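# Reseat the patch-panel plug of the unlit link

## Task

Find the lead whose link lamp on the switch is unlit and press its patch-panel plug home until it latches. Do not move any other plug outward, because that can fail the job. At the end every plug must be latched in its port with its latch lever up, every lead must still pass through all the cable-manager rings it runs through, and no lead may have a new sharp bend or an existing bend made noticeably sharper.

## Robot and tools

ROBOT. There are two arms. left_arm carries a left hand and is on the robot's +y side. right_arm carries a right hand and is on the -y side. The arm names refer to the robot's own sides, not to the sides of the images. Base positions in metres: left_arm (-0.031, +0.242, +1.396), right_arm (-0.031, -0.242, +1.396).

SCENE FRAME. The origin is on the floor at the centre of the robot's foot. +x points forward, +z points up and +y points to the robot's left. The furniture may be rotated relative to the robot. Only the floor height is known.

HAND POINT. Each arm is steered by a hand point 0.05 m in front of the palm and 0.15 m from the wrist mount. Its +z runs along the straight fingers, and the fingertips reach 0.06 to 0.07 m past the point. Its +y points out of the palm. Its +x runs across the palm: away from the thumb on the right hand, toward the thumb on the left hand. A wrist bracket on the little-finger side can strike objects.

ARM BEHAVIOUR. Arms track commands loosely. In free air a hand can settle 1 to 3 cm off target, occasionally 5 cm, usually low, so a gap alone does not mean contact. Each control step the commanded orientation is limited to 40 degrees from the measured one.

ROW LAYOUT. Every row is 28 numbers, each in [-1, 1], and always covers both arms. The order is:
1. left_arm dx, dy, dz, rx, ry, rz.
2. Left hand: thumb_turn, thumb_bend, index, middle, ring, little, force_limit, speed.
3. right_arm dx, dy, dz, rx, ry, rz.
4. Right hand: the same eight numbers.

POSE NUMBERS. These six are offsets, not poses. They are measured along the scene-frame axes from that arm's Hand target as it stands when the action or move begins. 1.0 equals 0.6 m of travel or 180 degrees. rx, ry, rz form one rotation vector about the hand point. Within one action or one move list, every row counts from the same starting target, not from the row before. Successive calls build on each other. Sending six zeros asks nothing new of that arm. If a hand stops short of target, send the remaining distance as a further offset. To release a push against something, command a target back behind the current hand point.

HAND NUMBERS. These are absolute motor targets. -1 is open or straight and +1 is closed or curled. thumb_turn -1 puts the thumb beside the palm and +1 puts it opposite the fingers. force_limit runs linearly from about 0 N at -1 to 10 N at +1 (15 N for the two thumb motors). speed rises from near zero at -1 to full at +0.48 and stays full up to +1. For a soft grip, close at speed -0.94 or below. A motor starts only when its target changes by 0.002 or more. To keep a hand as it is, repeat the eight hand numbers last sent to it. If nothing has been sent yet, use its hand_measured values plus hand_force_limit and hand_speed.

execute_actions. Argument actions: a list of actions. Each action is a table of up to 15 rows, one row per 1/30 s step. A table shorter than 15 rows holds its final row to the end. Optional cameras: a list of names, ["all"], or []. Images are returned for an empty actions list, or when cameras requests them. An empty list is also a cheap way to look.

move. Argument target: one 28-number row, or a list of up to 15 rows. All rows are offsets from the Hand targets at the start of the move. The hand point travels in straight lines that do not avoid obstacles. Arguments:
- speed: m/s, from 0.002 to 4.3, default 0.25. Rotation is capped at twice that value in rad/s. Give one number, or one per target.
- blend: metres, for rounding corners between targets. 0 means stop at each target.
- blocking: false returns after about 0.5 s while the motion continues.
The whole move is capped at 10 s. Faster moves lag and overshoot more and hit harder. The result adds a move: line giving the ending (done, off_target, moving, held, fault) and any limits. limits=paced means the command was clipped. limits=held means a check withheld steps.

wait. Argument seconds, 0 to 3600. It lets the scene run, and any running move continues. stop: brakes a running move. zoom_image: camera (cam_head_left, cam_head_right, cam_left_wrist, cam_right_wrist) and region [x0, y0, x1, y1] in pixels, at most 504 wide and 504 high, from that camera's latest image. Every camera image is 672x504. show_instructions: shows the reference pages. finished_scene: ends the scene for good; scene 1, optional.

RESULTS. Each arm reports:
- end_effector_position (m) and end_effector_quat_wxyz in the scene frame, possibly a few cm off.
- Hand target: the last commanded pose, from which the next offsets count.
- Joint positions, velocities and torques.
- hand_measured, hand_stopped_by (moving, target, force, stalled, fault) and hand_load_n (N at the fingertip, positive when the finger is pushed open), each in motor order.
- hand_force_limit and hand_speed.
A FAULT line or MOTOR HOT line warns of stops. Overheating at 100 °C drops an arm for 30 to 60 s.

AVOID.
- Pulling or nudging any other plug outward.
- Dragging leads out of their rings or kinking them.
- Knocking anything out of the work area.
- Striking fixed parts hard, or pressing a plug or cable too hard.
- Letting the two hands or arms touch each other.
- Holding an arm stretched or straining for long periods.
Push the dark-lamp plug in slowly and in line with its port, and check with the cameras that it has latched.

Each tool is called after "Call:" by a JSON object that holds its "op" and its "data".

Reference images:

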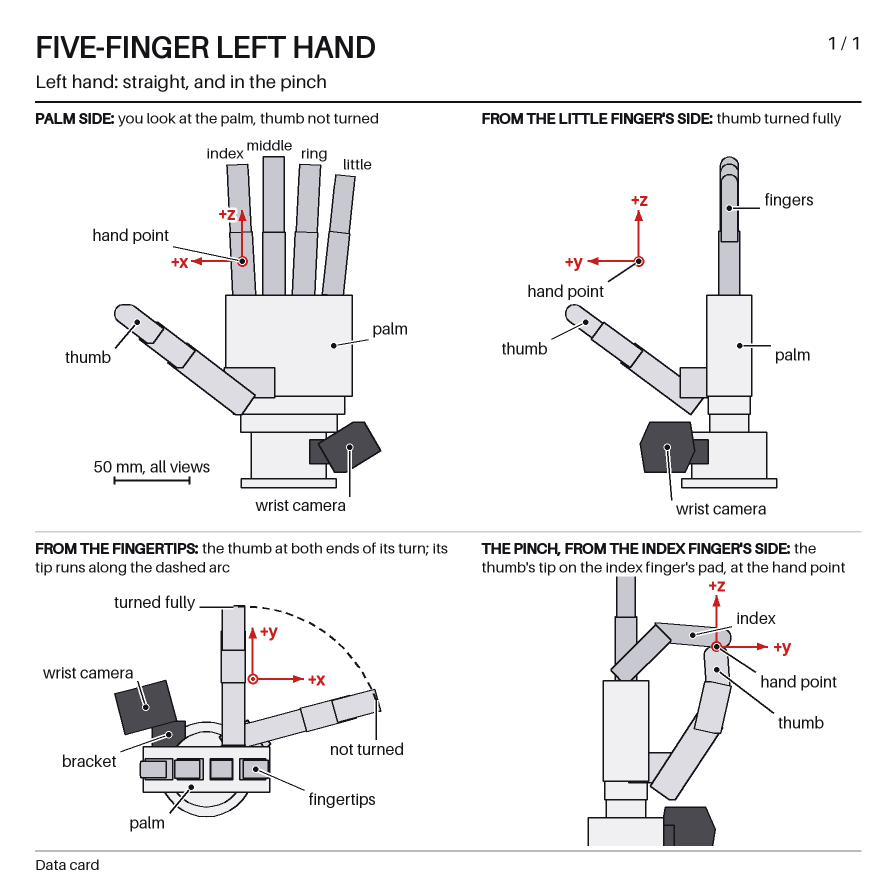

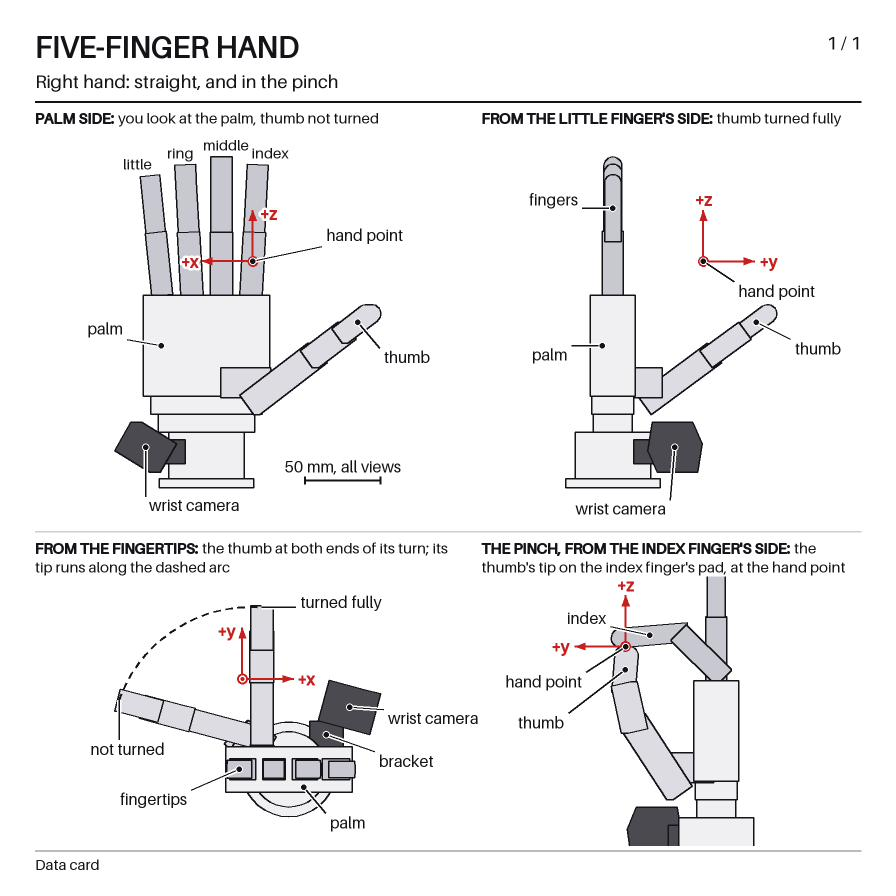

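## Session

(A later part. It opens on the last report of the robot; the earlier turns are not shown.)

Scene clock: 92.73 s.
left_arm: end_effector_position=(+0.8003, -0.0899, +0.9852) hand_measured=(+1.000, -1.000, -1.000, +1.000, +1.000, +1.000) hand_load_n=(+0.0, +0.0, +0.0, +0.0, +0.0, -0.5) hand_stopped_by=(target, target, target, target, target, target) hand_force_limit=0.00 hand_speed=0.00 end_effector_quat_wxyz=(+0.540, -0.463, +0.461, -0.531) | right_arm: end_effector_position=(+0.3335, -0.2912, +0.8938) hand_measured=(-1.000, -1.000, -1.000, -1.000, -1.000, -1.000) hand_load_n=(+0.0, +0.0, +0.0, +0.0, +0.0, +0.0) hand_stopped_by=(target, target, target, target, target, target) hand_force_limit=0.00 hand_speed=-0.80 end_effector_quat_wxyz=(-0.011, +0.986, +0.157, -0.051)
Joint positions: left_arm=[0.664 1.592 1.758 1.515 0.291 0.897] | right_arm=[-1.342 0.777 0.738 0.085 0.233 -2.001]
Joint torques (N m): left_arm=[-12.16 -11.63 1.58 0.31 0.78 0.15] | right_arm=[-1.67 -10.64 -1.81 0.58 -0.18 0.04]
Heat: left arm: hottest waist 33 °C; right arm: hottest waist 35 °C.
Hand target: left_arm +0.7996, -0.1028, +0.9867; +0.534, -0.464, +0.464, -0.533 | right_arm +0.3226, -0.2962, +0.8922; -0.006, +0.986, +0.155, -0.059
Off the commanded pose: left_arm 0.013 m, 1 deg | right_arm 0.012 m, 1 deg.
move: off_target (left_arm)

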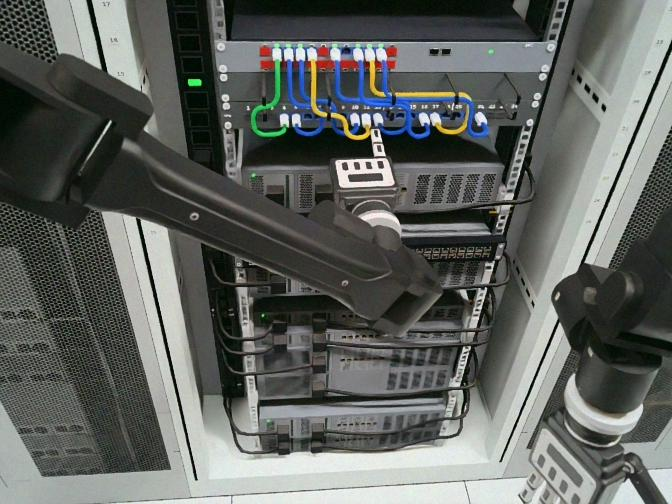

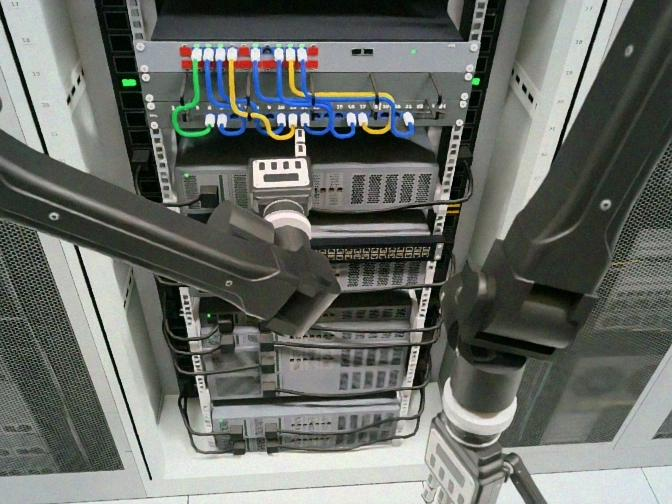

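Call:
{"op": "move", "data": {"target": [0.012,0.003,0.005,0,0,0,1,-1,-1,1,1,1,0,0,0,0,0,0,0,0,-1,-1,-1,-1,-1,-1,0,-0.8], "speed": 0.03, "cameras": ["cam_head_left","cam_head_right"]}}

Call:
{"op": "zoom_image", "data": {"camera": "cam_head_left", "region": [355, 110, 385, 140]}}

Call:
{"op": "zoom_image", "data": {"camera": "cam_head_right", "region": [280, 110, 310, 140]}}

Scene clock: 93.70 s.
left_arm: end_effector_position=(+0.8051, -0.0902, +0.9859) hand_measured=(+1.000, -1.000, -1.000, +1.000, +1.000, +1.000) hand_load_n=(+0.0, +0.0, +0.0, +0.0, +0.0, -0.5) hand_stopped_by=(target, target, target, target, target, target) hand_force_limit=0.00 hand_speed=0.00 end_effector_quat_wxyz=(+0.540, -0.463, +0.462, -0.530) | right_arm: end_effector_position=(+0.3335, -0.2912, +0.8938) hand_measured=(-1.000, -1.000, -1.000, -1.000, -1.000, -1.000) hand_load_n=(+0.0, +0.0, +0.0, +0.0, +0.0, +0.0) hand_stopped_by=(target, target, target, target, target, target) hand_force_limit=0.00 hand_speed=-0.80 end_effector_quat_wxyz=(-0.011, +0.986, +0.157, -0.051)
Joint positions: left_arm=[0.66 1.592 1.77 1.5 0.291 0.903] | right_arm=[-1.342 0.777 0.738 0.085 0.233 -2.001]
Joint torques (N m): left_arm=[-12.4 -11.46 1.5 0.28 0.78 0.08] | right_arm=[-1.61 -10.64 -1.81 0.57 -0.2 0.05]
Heat: left arm: hottest waist 33 °C; right arm: hottest waist 35 °C.
Hand target: left_arm +0.8068, -0.1010, +0.9898; +0.534, -0.464, +0.464, -0.533 | right_arm +0.3226, -0.2962, +0.8922; -0.006, +0.986, +0.155, -0.059
Off the commanded pose: left_arm 0.011 m, 1 deg | right_arm 0.012 m, 1 deg.
move: off_target (left_arm)

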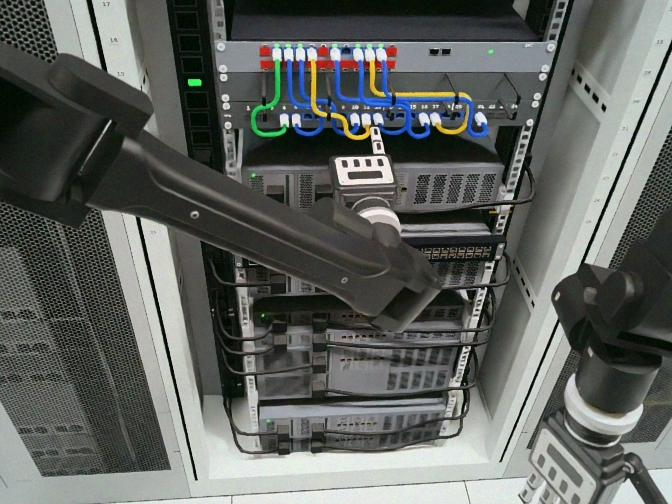

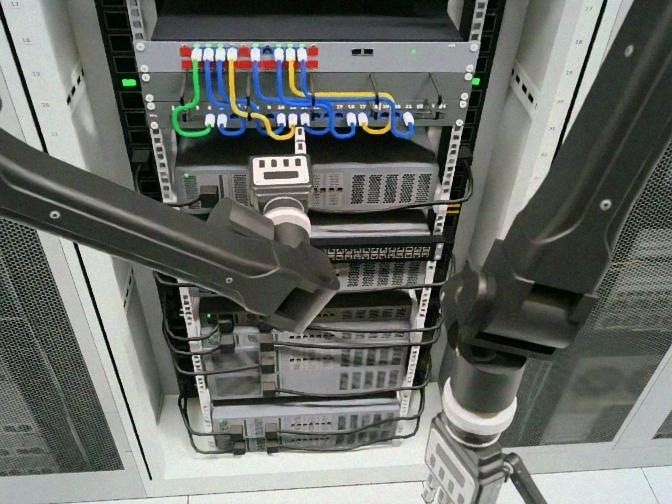

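Scaled by 16.800 from the camera's image (finer frame: 960x720).

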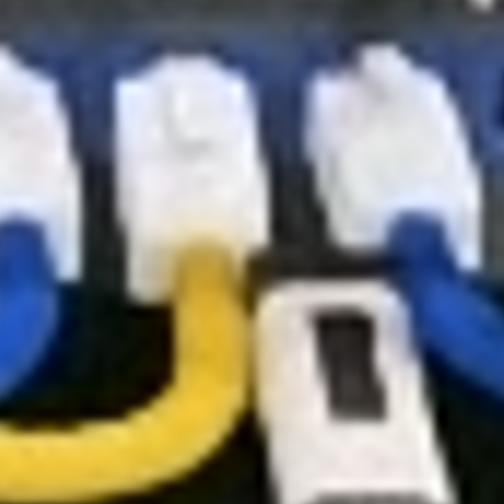

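Scaled by 16.800 from the camera's image (finer frame: 960x720).

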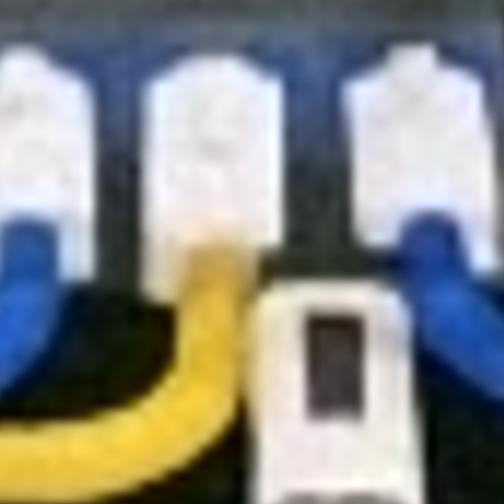

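Call:
{"op": "move", "data": {"target": [0.0133,0,0,0,0,0,1,-1,-1,1,1,1,0,0,0,0,0,0,0,0,-1,-1,-1,-1,-1,-1,0,-0.8], "speed": 0.02, "cameras": ["cam_head_left","cam_head_right"]}}

Call:
{"op": "zoom_image", "data": {"camera": "cam_head_left", "region": [355, 110, 385, 140]}}

Call:
{"op": "zoom_image", "data": {"camera": "cam_head_right", "region": [280, 110, 310, 140]}}

Scene clock: 94.53 s.
left_arm: end_effector_position=(+0.8079, -0.0900, +0.9846) hand_measured=(+1.000, -1.000, -1.000, +1.000, +1.000, +1.000) hand_load_n=(+0.5, +0.0, +0.0, +0.0, +0.0, +0.0) hand_stopped_by=(target, target, target, target, target, target) hand_force_limit=0.00 hand_speed=0.00 end_effector_quat_wxyz=(+0.539, -0.463, +0.463, -0.529) | right_arm: end_effector_position=(+0.3335, -0.2912, +0.8938) hand_measured=(-1.000, -1.000, -1.000, -1.000, -1.000, -1.000) hand_load_n=(+0.0, +0.0, +0.0, +0.0, +0.0, +0.0) hand_stopped_by=(target, target, target, target, target, target) hand_force_limit=0.00 hand_speed=-0.80 end_effector_quat_wxyz=(-0.011, +0.986, +0.157, -0.051)
Joint positions: left_arm=[0.66 1.594 1.78 1.489 0.288 0.905] | right_arm=[-1.342 0.777 0.738 0.085 0.233 -2.001]
Joint torques (N m): left_arm=[-13.27 -11.99 2.88 -0.34 0.95 0.14] | right_arm=[-1.61 -10.52 -1.81 0.55 -0.2 0.05]
Heat: left arm: hottest waist 33 °C; right arm: hottest waist 35 °C.
Hand target: left_arm +0.8148, -0.1010, +0.9898; +0.534, -0.464, +0.464, -0.533 | right_arm +0.3226, -0.2962, +0.8922; -0.006, +0.986, +0.155, -0.059
Off the commanded pose: left_arm 0.014 m, 1 deg | right_arm 0.012 m, 1 deg.
move: off_target (left_arm)

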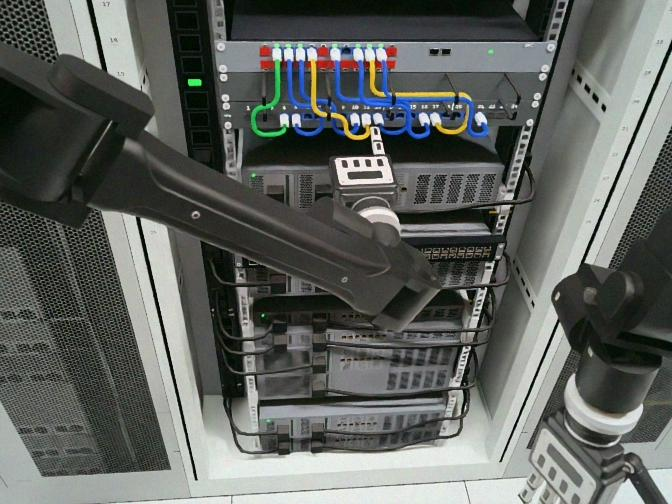

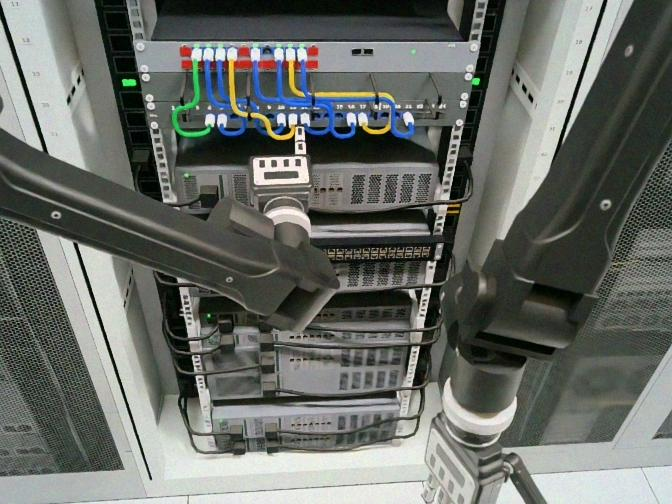

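Scaled by 16.800 from the camera's image (finer frame: 960x720).

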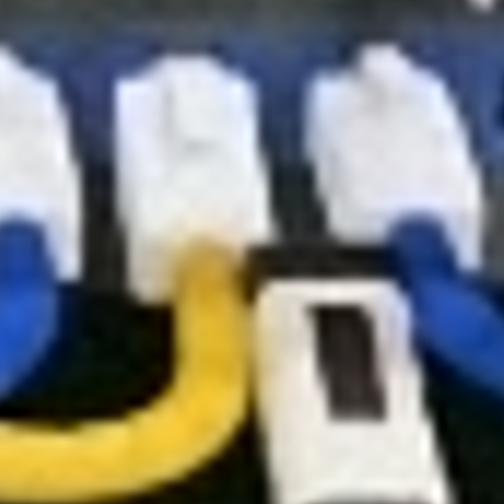

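Scaled by 16.800 from the camera's image (finer frame: 960x720).

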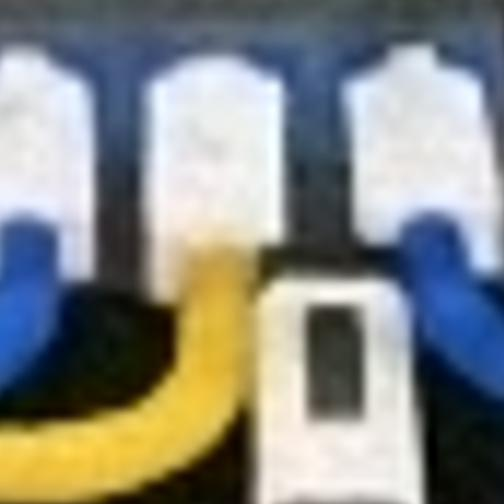

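Call:
{"op": "move", "data": {"target": [0.0167,0,0.005,0,0,0,1,-1,-1,1,1,1,0,0,0,0,0,0,0,0,-1,-1,-1,-1,-1,-1,0,-0.8], "speed": 0.02, "cameras": ["cam_head_left","cam_head_right"]}}

Call:
{"op": "zoom_image", "data": {"camera": "cam_head_left", "region": [355, 110, 385, 140]}}

Call:
{"op": "zoom_image", "data": {"camera": "cam_head_right", "region": [280, 110, 310, 140]}}

Scene clock: 95.43 s.
left_arm: end_effector_position=(+0.8086, -0.0914, +0.9834) hand_measured=(+1.000, -1.000, -1.000, +1.000, +1.000, +1.000) hand_load_n=(+0.0, +0.0, +0.5, +0.0, +0.0, +0.0) hand_stopped_by=(target, target, target, target, target, target) hand_force_limit=0.00 hand_speed=0.00 end_effector_quat_wxyz=(+0.538, -0.463, +0.464, -0.529) | right_arm: end_effector_position=(+0.3335, -0.2912, +0.8938) hand_measured=(-1.000, -1.000, -1.000, -1.000, -1.000, -1.000) hand_load_n=(+0.5, +0.0, +0.0, +0.0, +0.0, +0.0) hand_stopped_by=(target, target, target, target, target, target) hand_force_limit=0.00 hand_speed=-0.80 end_effector_quat_wxyz=(-0.011, +0.986, +0.157, -0.051)
Joint positions: left_arm=[0.66 1.597 1.786 1.484 0.288 0.905] | right_arm=[-1.342 0.777 0.738 0.085 0.233 -2.001]
Joint torques (N m): left_arm=[-13.68 -12.28 4.07 -1.14 0.98 0.18] | right_arm=[-1.55 -10.52 -1.84 0.58 -0.18 0.05]
Heat: left arm: hottest waist 33 °C; right arm: hottest waist 35 °C.
Hand target: left_arm +0.8248, -0.1010, +0.9927; +0.534, -0.464, +0.464, -0.533 | right_arm +0.3226, -0.2962, +0.8922; -0.006, +0.986, +0.155, -0.059
Off the commanded pose: left_arm 0.021 m, 1 deg | right_arm 0.012 m, 1 deg.
move: off_target (left_arm)

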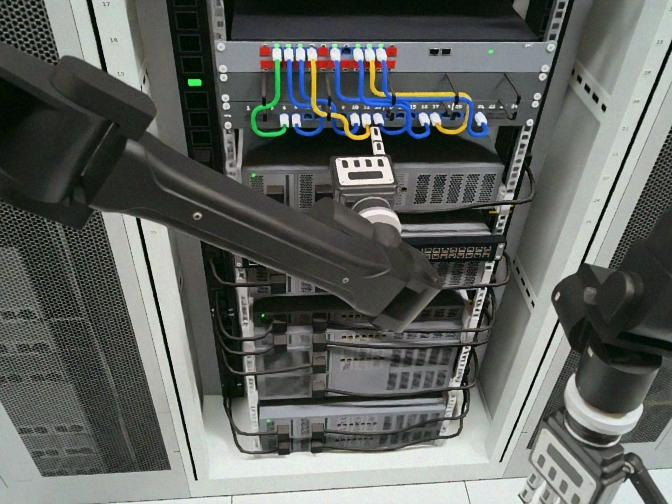

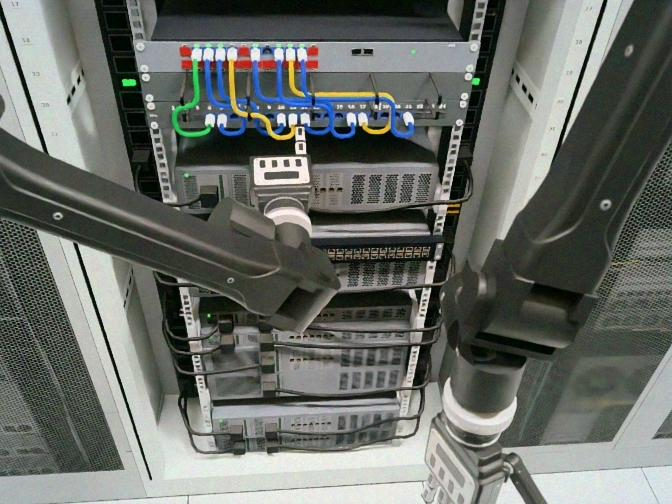

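Scaled by 16.800 from the camera's image (finer frame: 960x720).

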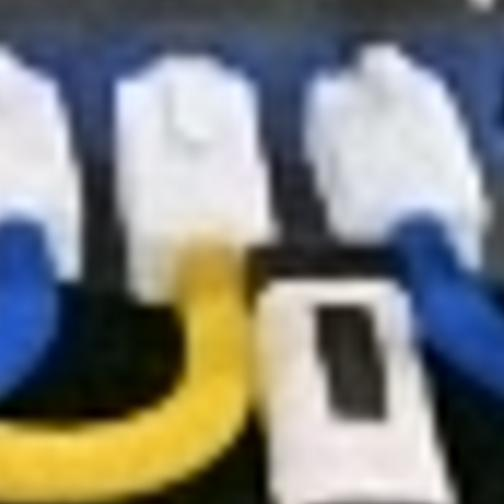

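Scaled by 16.800 from the camera's image (finer frame: 960x720).

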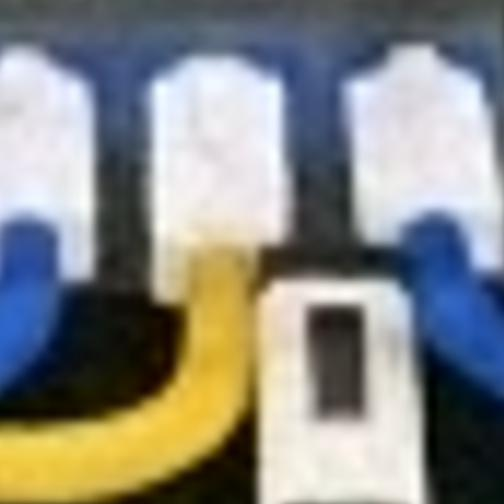

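Call:
{"op": "move", "data": {"target": [-0.0267,0,0.0083,0,0,0,1,-1,-1,1,1,1,0,0,0,0,0,0,0,0,-1,-1,-1,-1,-1,-1,0,-0.8], "speed": 0.03, "cameras": ["cam_head_left","cam_head_right"]}}

Call:
{"op": "zoom_image", "data": {"camera": "cam_head_left", "region": [355, 110, 385, 140]}}

Call:
{"op": "zoom_image", "data": {"camera": "cam_head_right", "region": [280, 110, 310, 140]}}

Scene clock: 96.90 s.
left_arm: end_effector_position=(+0.8066, -0.0908, +0.9851) hand_measured=(+1.000, -1.000, -1.000, +1.000, +1.000, +1.000) hand_load_n=(+0.0, +0.0, +0.0, +0.0, +0.0, -0.5) hand_stopped_by=(target, target, target, target, target, target) hand_force_limit=0.00 hand_speed=0.00 end_effector_quat_wxyz=(+0.538, -0.463, +0.467, -0.527) | right_arm: end_effector_position=(+0.3335, -0.2912, +0.8938) hand_measured=(-1.000, -1.000, -1.000, -1.000, -1.000, -1.000) hand_load_n=(+0.0, -0.5, +0.5, +0.0, +0.0, +0.0) hand_stopped_by=(target, target, target, target, target, target) hand_force_limit=0.00 hand_speed=-0.80 end_effector_quat_wxyz=(-0.011, +0.986, +0.157, -0.051)
Joint positions: left_arm=[0.657 1.589 1.77 1.486 0.286 0.916] | right_arm=[-1.342 0.777 0.738 0.085 0.233 -2.001]
Joint torques (N m): left_arm=[-13.39 -13.39 0.46 0.75 1.06 0.13] | right_arm=[-1.67 -10.4 -1.85 0.57 -0.19 0.05]
Heat: left arm: hottest waist 33 °C; right arm: hottest waist 35 °C.
Hand target: left_arm +0.8088, -0.1010, +0.9978; +0.534, -0.464, +0.464, -0.533 | right_arm +0.3226, -0.2962, +0.8922; -0.006, +0.986, +0.155, -0.059
Off the commanded pose: left_arm 0.016 m, 1 deg | right_arm 0.012 m, 1 deg.
move: off_target (left_arm)

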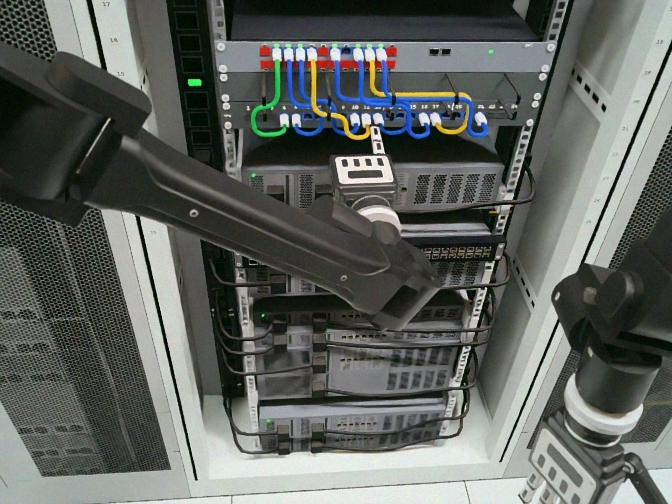

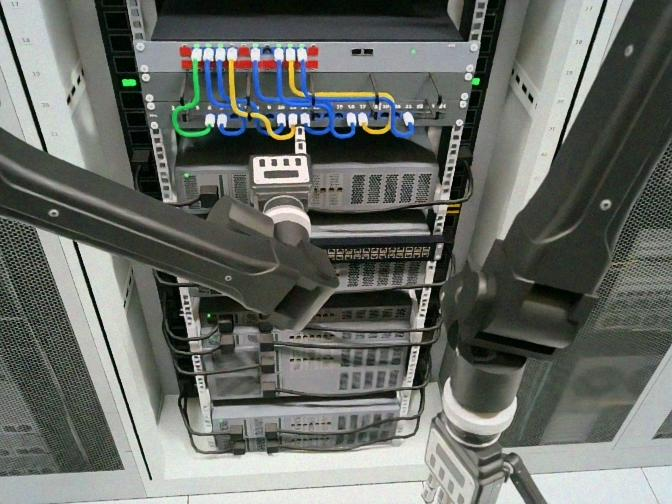

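Scaled by 16.800 from the camera's image (finer frame: 960x720).

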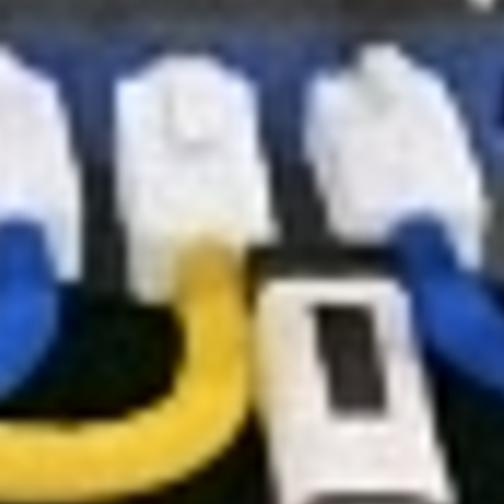

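Scaled by 16.800 from the camera's image (finer frame: 960x720).

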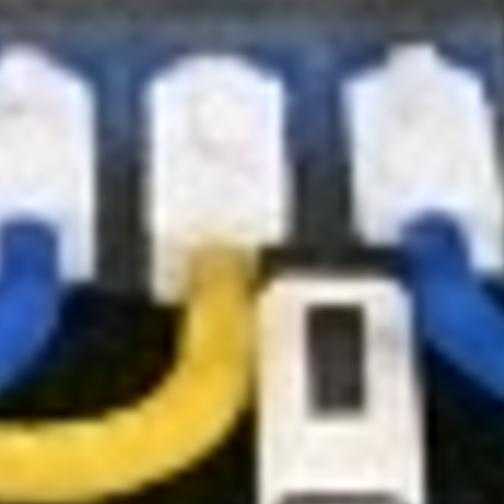

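Call:
{"op": "move", "data": {"target": [0,0,0.0075,0,0,0,1,-1,-1,1,1,1,0,0,0,0,0,0,0,0,-1,-1,-1,-1,-1,-1,0,-0.8], "speed": 0.03, "cameras": ["cam_head_left","cam_head_right"]}}

Call:
{"op": "zoom_image", "data": {"camera": "cam_head_left", "region": [355, 110, 385, 140]}}

Scene clock: 97.73 s.
left_arm: end_effector_position=(+0.8062, -0.0904, +0.9878) hand_measured=(+1.000, -1.000, -1.000, +1.000, +1.000, +1.000) hand_load_n=(+0.0, +0.0, -1.0, +0.0, +0.5, +0.0) hand_stopped_by=(target, target, target, target, target, target) hand_force_limit=0.00 hand_speed=0.00 end_effector_quat_wxyz=(+0.539, -0.462, +0.470, -0.525) | right_arm: end_effector_position=(+0.3335, -0.2912, +0.8938) hand_measured=(-1.000, -1.000, -1.000, -1.000, -1.000, -1.000) hand_load_n=(+0.0, +0.0, +0.0, +0.0, +0.0, +0.0) hand_stopped_by=(target, target, target, target, target, target) hand_force_limit=0.00 hand_speed=-0.80 end_effector_quat_wxyz=(-0.011, +0.986, +0.157, -0.051)
Joint positions: left_arm=[0.651 1.582 1.76 1.486 0.284 0.929] | right_arm=[-1.342 0.777 0.738 0.085 0.233 -2.001]
Joint torques (N m): left_arm=[-13.86 -12.92 0.23 0.58 1.22 0.04] | right_arm=[-1.67 -10.52 -1.83 0.55 -0.2 0.05]
Heat: left arm: hottest waist 33 °C; right arm: hottest waist 35 °C.
Hand target: left_arm +0.8089, -0.1009, +1.0024; +0.534, -0.464, +0.464, -0.533 | right_arm +0.3226, -0.2962, +0.8922; -0.006, +0.986, +0.155, -0.059
Off the commanded pose: left_arm 0.018 m, 1 deg | right_arm 0.012 m, 1 deg.
move: off_target (left_arm)

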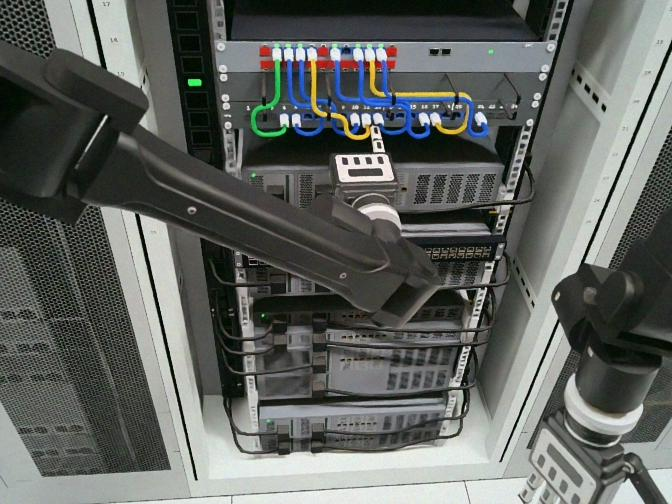

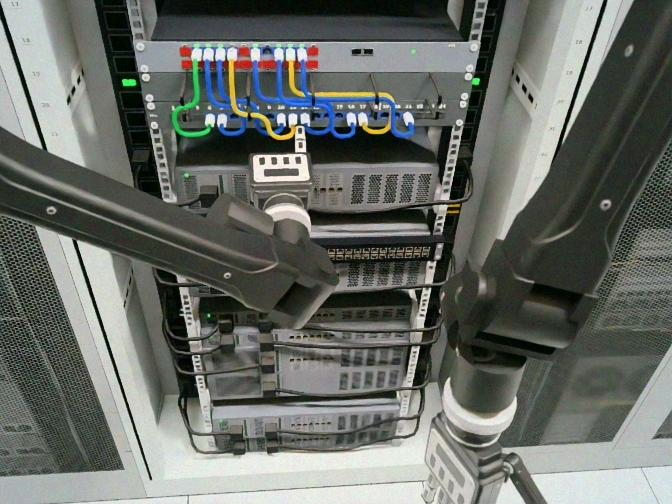

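Scaled by 16.800 from the camera's image (finer frame: 960x720).

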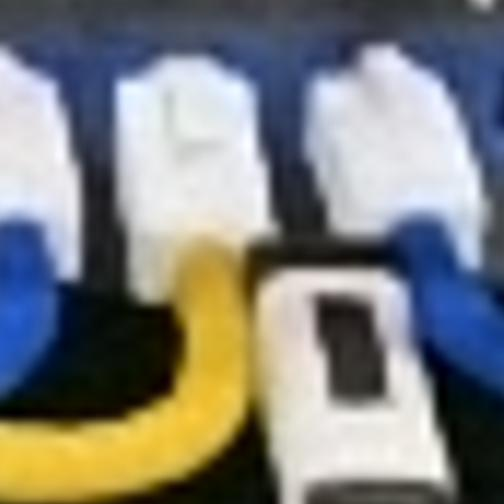

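Call:
{"op": "move", "data": {"target": [0.02,0,0.0083,0,0,0,1,-1,-1,1,1,1,0,0,0,0,0,0,0,0,-1,-1,-1,-1,-1,-1,0,-0.8], "speed": 0.02, "cameras": ["cam_head_left","cam_head_right"]}}

Call:
{"op": "zoom_image", "data": {"camera": "cam_head_left", "region": [355, 110, 385, 140]}}

Call:
{"op": "zoom_image", "data": {"camera": "cam_head_right", "region": [280, 110, 310, 140]}}

Scene clock: 98.80 s.
left_arm: end_effector_position=(+0.8068, -0.0901, +0.9886) hand_measured=(+1.000, -1.000, -1.000, +1.000, +1.000, +1.000) hand_load_n=(+0.0, +0.0, -1.0, +0.0, +0.0, +0.0) hand_stopped_by=(target, target, target, target, target, target) hand_force_limit=0.00 hand_speed=0.00 end_effector_quat_wxyz=(+0.542, -0.461, +0.471, -0.521) | right_arm: end_effector_position=(+0.3335, -0.2912, +0.8938) hand_measured=(-1.000, -1.000, -1.000, -1.000, -1.000, -1.000) hand_load_n=(+0.0, +0.0, +0.0, +0.0, +0.0, +0.0) hand_stopped_by=(target, target, target, target, target, target) hand_force_limit=0.00 hand_speed=-0.80 end_effector_quat_wxyz=(-0.011, +0.986, +0.157, -0.051)
Joint positions: left_arm=[0.648 1.582 1.76 1.486 0.281 0.94] | right_arm=[-1.342 0.777 0.738 0.085 0.233 -2.001]
Joint torques (N m): left_arm=[-14.56 -13.45 2.03 -0.62 1.32 0.03] | right_arm=[-1.61 -10.58 -1.78 0.55 -0.2 0.05]
Heat: left arm: hottest waist 33 °C; right arm: hottest waist 35 °C.
Hand target: left_arm +0.8208, -0.1009, +1.0073; +0.534, -0.464, +0.464, -0.533 | right_arm +0.3226, -0.2962, +0.8922; -0.006, +0.986, +0.155, -0.059
Off the commanded pose: left_arm 0.026 m, 2 deg | right_arm 0.012 m, 1 deg.
move: off_target (left_arm)

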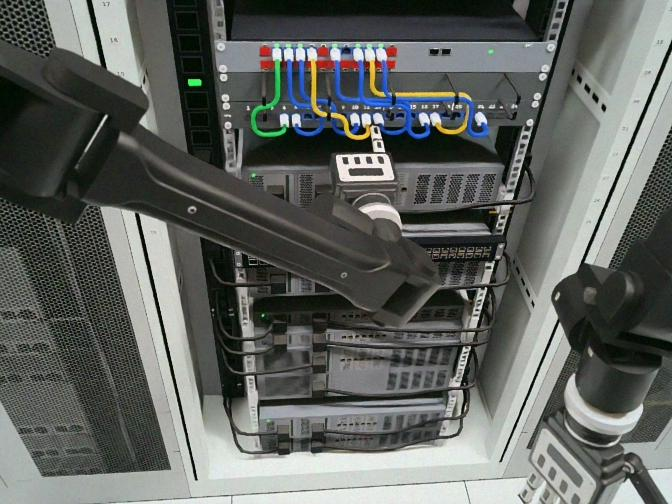

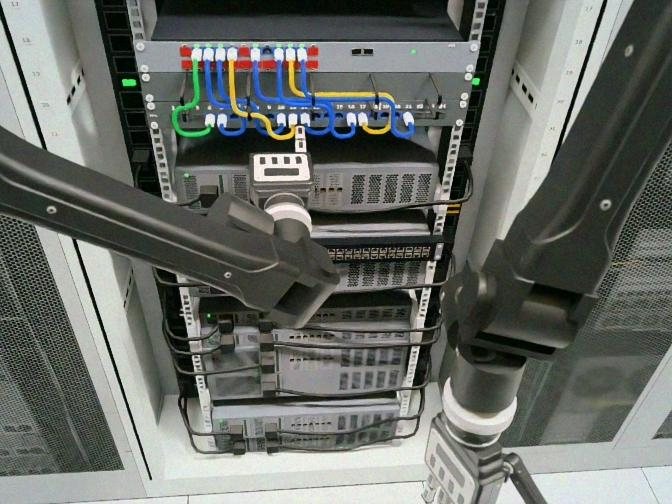

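Scaled by 16.800 from the camera's image (finer frame: 960x720).

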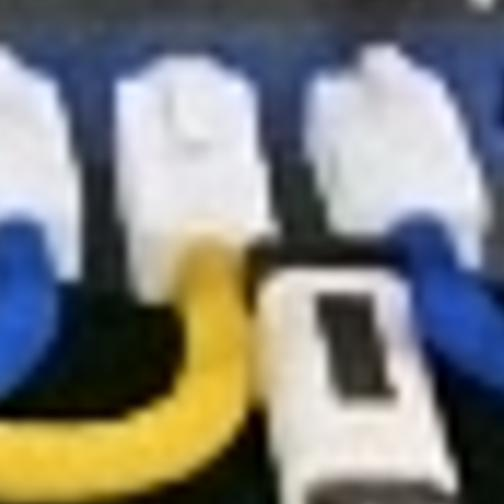

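Scaled by 16.800 from the camera's image (finer frame: 960x720).

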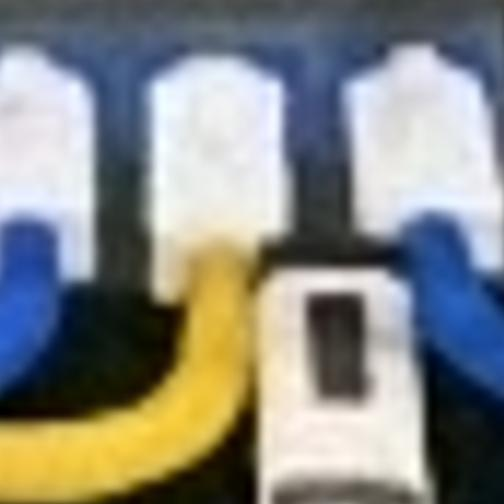

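Call:
{"op": "move", "data": {"target": [0.02,0,0.0055,0,0,0,1,-1,-1,1,1,1,0,0,0,0,0,0,0,0,-1,-1,-1,-1,-1,-1,0,-0.8], "speed": 0.02, "cameras": ["cam_head_left","cam_head_right"]}}

Call:
{"op": "zoom_image", "data": {"camera": "cam_head_left", "region": [355, 110, 385, 140]}}

Call:
{"op": "zoom_image", "data": {"camera": "cam_head_right", "region": [280, 110, 310, 140]}}

Scene clock: 99.77 s.
left_arm: end_effector_position=(+0.8075, -0.0911, +0.9878) hand_measured=(+1.000, -1.000, -1.000, +1.000, +1.000, +1.000) hand_load_n=(+0.0, -0.5, +0.0, +0.0, +0.0, +0.0) hand_stopped_by=(target, target, target, target, target, target) hand_force_limit=0.00 hand_speed=0.00 end_effector_quat_wxyz=(+0.540, -0.461, +0.474, -0.520) | right_arm: end_effector_position=(+0.3335, -0.2912, +0.8938) hand_measured=(-1.000, -1.000, -1.000, -1.000, -1.000, -1.000) hand_load_n=(+0.0, +0.0, +0.0, +0.0, +0.0, +0.0) hand_stopped_by=(target, target, target, target, target, target) hand_force_limit=0.00 hand_speed=-0.80 end_effector_quat_wxyz=(-0.011, +0.986, +0.157, -0.051)
Joint positions: left_arm=[0.646 1.581 1.762 1.477 0.279 0.946] | right_arm=[-1.342 0.777 0.738 0.085 0.233 -2.001]
Joint torques (N m): left_arm=[-15.09 -13.86 3.74 -1.46 1.42 0.17] | right_arm=[-1.67 -10.64 -1.84 0.57 -0.18 0.04]
Heat: left arm: hottest waist 33 °C; right arm: hottest waist 35 °C.
Hand target: left_arm +0.8329, -0.1009, +1.0107; +0.534, -0.464, +0.464, -0.533 | right_arm +0.3226, -0.2962, +0.8922; -0.006, +0.986, +0.155, -0.059
Off the commanded pose: left_arm 0.035 m, 2 deg | right_arm 0.012 m, 1 deg.
move: off_target (left_arm)

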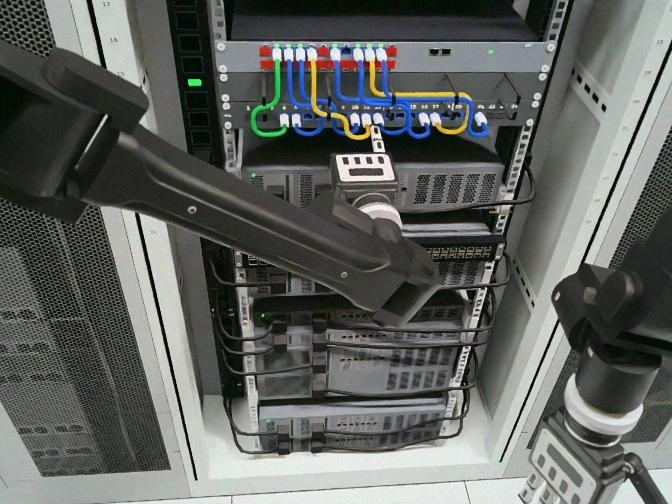

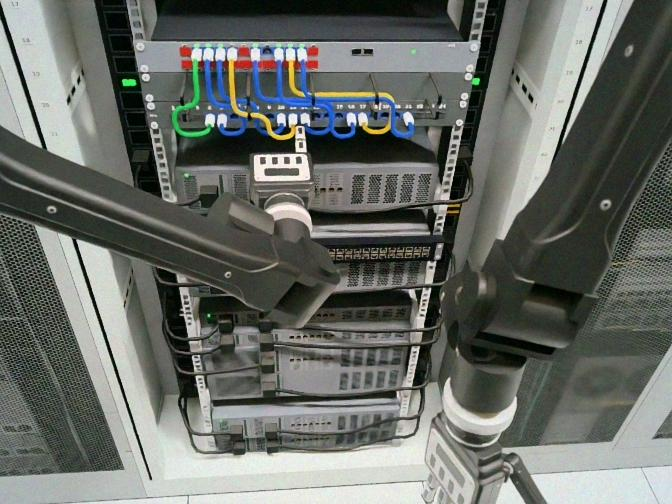

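Scaled by 16.800 from the camera's image (finer frame: 960x720).

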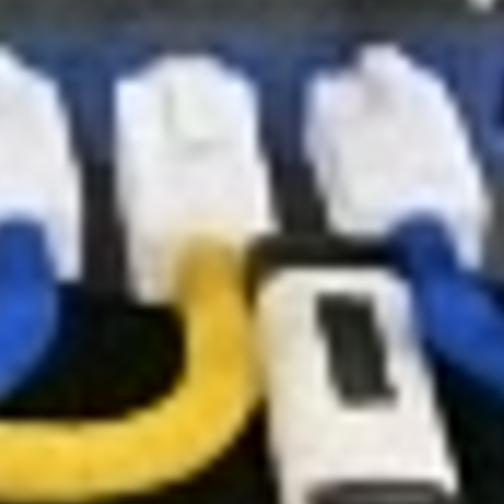

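Scaled by 16.800 from the camera's image (finer frame: 960x720).

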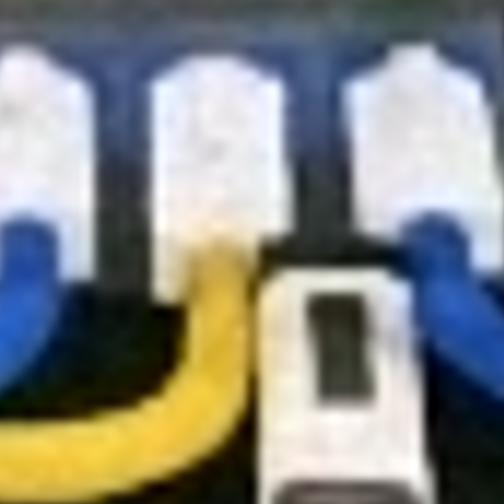

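Call:
{"op": "move", "data": {"target": [0.02,0.006,0.005,0,0,0,1,-1,-1,1,1,1,0,0,0,0,0,0,0,0,-1,-1,-1,-1,-1,-1,0,-0.8], "speed": 0.02, "cameras": ["cam_head_left","cam_head_right"]}}

Call:
{"op": "zoom_image", "data": {"camera": "cam_head_left", "region": [355, 110, 385, 140]}}

Call:
{"op": "zoom_image", "data": {"camera": "cam_head_right", "region": [280, 110, 310, 140]}}

Scene clock: 100.87 s.
left_arm: end_effector_position=(+0.8081, -0.0910, +0.9868) hand_measured=(+1.000, -1.000, -1.000, +1.000, +1.000, +1.000) hand_load_n=(+0.0, +0.0, +0.5, +0.0, +0.0, +0.0) hand_stopped_by=(target, target, target, target, target, target) hand_force_limit=0.00 hand_speed=0.00 end_effector_quat_wxyz=(+0.539, -0.462, +0.475, -0.519) | right_arm: end_effector_position=(+0.3335, -0.2912, +0.8938) hand_measured=(-1.000, -1.000, -1.000, -1.000, -1.000, -1.000) hand_load_n=(+0.0, +0.0, +0.0, +0.0, +0.0, +0.0) hand_stopped_by=(target, target, target, target, target, target) hand_force_limit=0.00 hand_speed=-0.80 end_effector_quat_wxyz=(-0.011, +0.986, +0.157, -0.051)
Joint positions: left_arm=[0.646 1.581 1.764 1.472 0.276 0.947] | right_arm=[-1.342 0.777 0.738 0.085 0.233 -2.001]
Joint torques (N m): left_arm=[-15.44 -14.33 4.9 -2.11 1.59 0.15] | right_arm=[-1.73 -10.58 -1.81 0.59 -0.19 0.04]
Heat: left arm: hottest waist 33 °C; right arm: hottest waist 35 °C.
Hand target: left_arm +0.8448, -0.0974, +1.0136; +0.534, -0.464, +0.464, -0.533 | right_arm +0.3226, -0.2962, +0.8922; -0.006, +0.986, +0.155, -0.059
Off the commanded pose: left_arm 0.046 m, 2 deg | right_arm 0.012 m, 1 deg.
move: off_target (left_arm)

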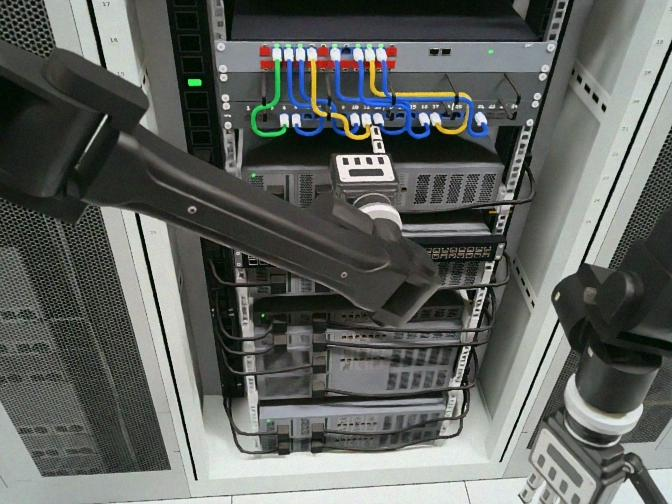

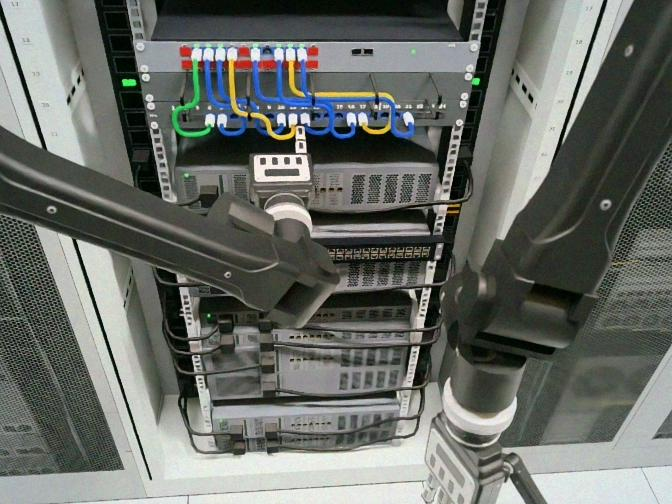

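Scaled by 16.800 from the camera's image (finer frame: 960x720).

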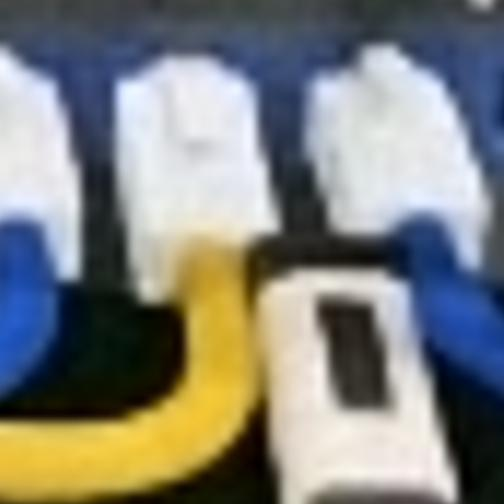

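Scaled by 16.800 from the camera's image (finer frame: 960x720).

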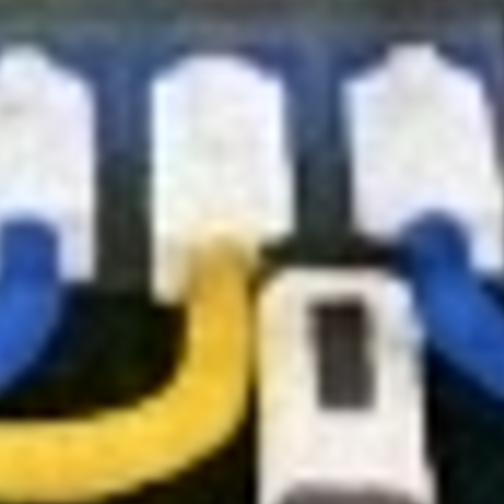

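Call:
{"op": "move", "data": {"target": [0.025,0.002,0.01,0,0,0,1,-1,-1,1,1,1,0,0,0,0,0,0,0,0,-1,-1,-1,-1,-1,-1,0,-0.8], "speed": 0.02, "cameras": ["cam_head_left","cam_head_right"]}}

Call:
{"op": "zoom_image", "data": {"camera": "cam_head_left", "region": [355, 110, 385, 140]}}

Call:
{"op": "zoom_image", "data": {"camera": "cam_head_right", "region": [280, 110, 310, 140]}}

Scene clock: 102.03 s.
left_arm: end_effector_position=(+0.8098, -0.0903, +0.9872) hand_measured=(+1.000, -1.000, -1.000, +1.000, +1.000, +1.000) hand_load_n=(+0.0, +0.0, +0.5, +0.0, +0.0, +0.0) hand_stopped_by=(target, target, target, target, target, target) hand_force_limit=0.00 hand_speed=0.00 end_effector_quat_wxyz=(+0.539, -0.461, +0.477, -0.519) | right_arm: end_effector_position=(+0.3335, -0.2912, +0.8938) hand_measured=(-1.000, -1.000, -1.000, -1.000, -1.000, -1.000) hand_load_n=(+0.0, +0.0, +0.0, +0.0, +0.0, +0.0) hand_stopped_by=(target, target, target, target, target, target) hand_force_limit=0.00 hand_speed=-0.80 end_effector_quat_wxyz=(-0.011, +0.986, +0.157, -0.051)
Joint positions: left_arm=[0.646 1.578 1.765 1.465 0.276 0.951] | right_arm=[-1.342 0.777 0.738 0.085 0.233 -2.001]
Joint torques (N m): left_arm=[-16.91 -15.15 6.13 -3.21 1.63 0.24] | right_arm=[-1.55 -10.58 -1.8 0.55 -0.19 0.05]
Heat: left arm: hottest waist 33 °C; right arm: hottest waist 35 °C.
Hand target: left_arm +0.8598, -0.0963, +1.0195; +0.534, -0.464, +0.464, -0.533 | right_arm +0.3226, -0.2962, +0.8922; -0.006, +0.986, +0.155, -0.059
Off the commanded pose: left_arm 0.060 m, 2 deg | right_arm 0.012 m, 1 deg.
move: off_target (left_arm)

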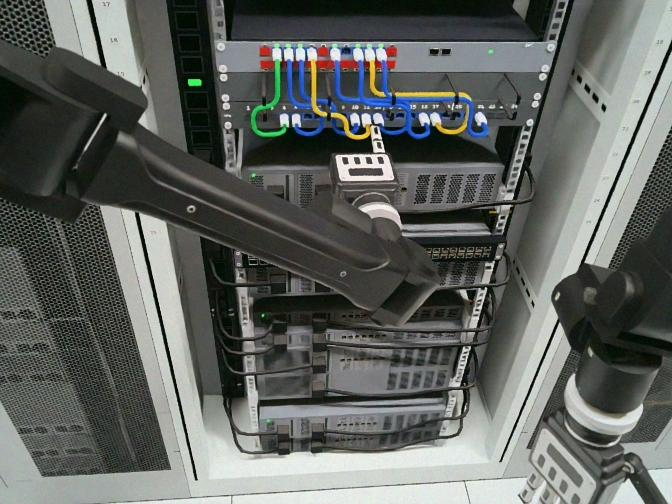

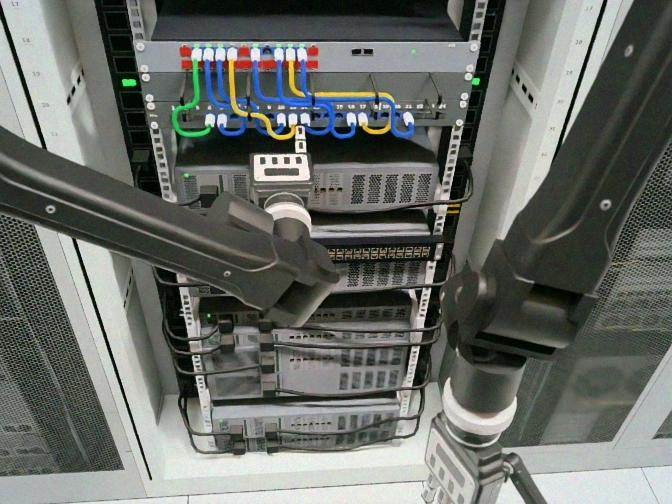

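Scaled by 16.800 from the camera's image (finer frame: 960x720).

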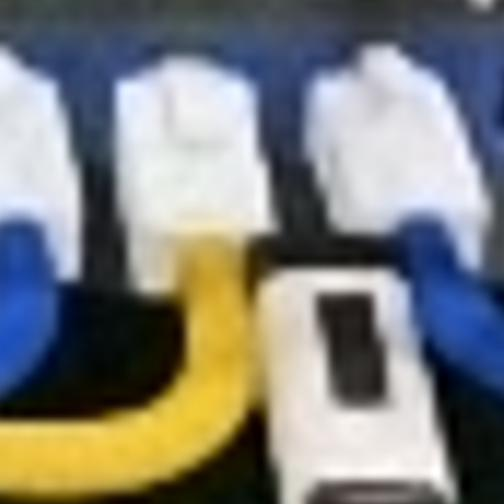

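Scaled by 16.800 from the camera's image (finer frame: 960x720).

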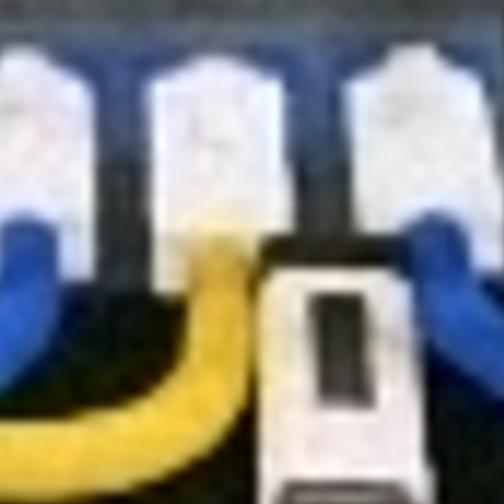

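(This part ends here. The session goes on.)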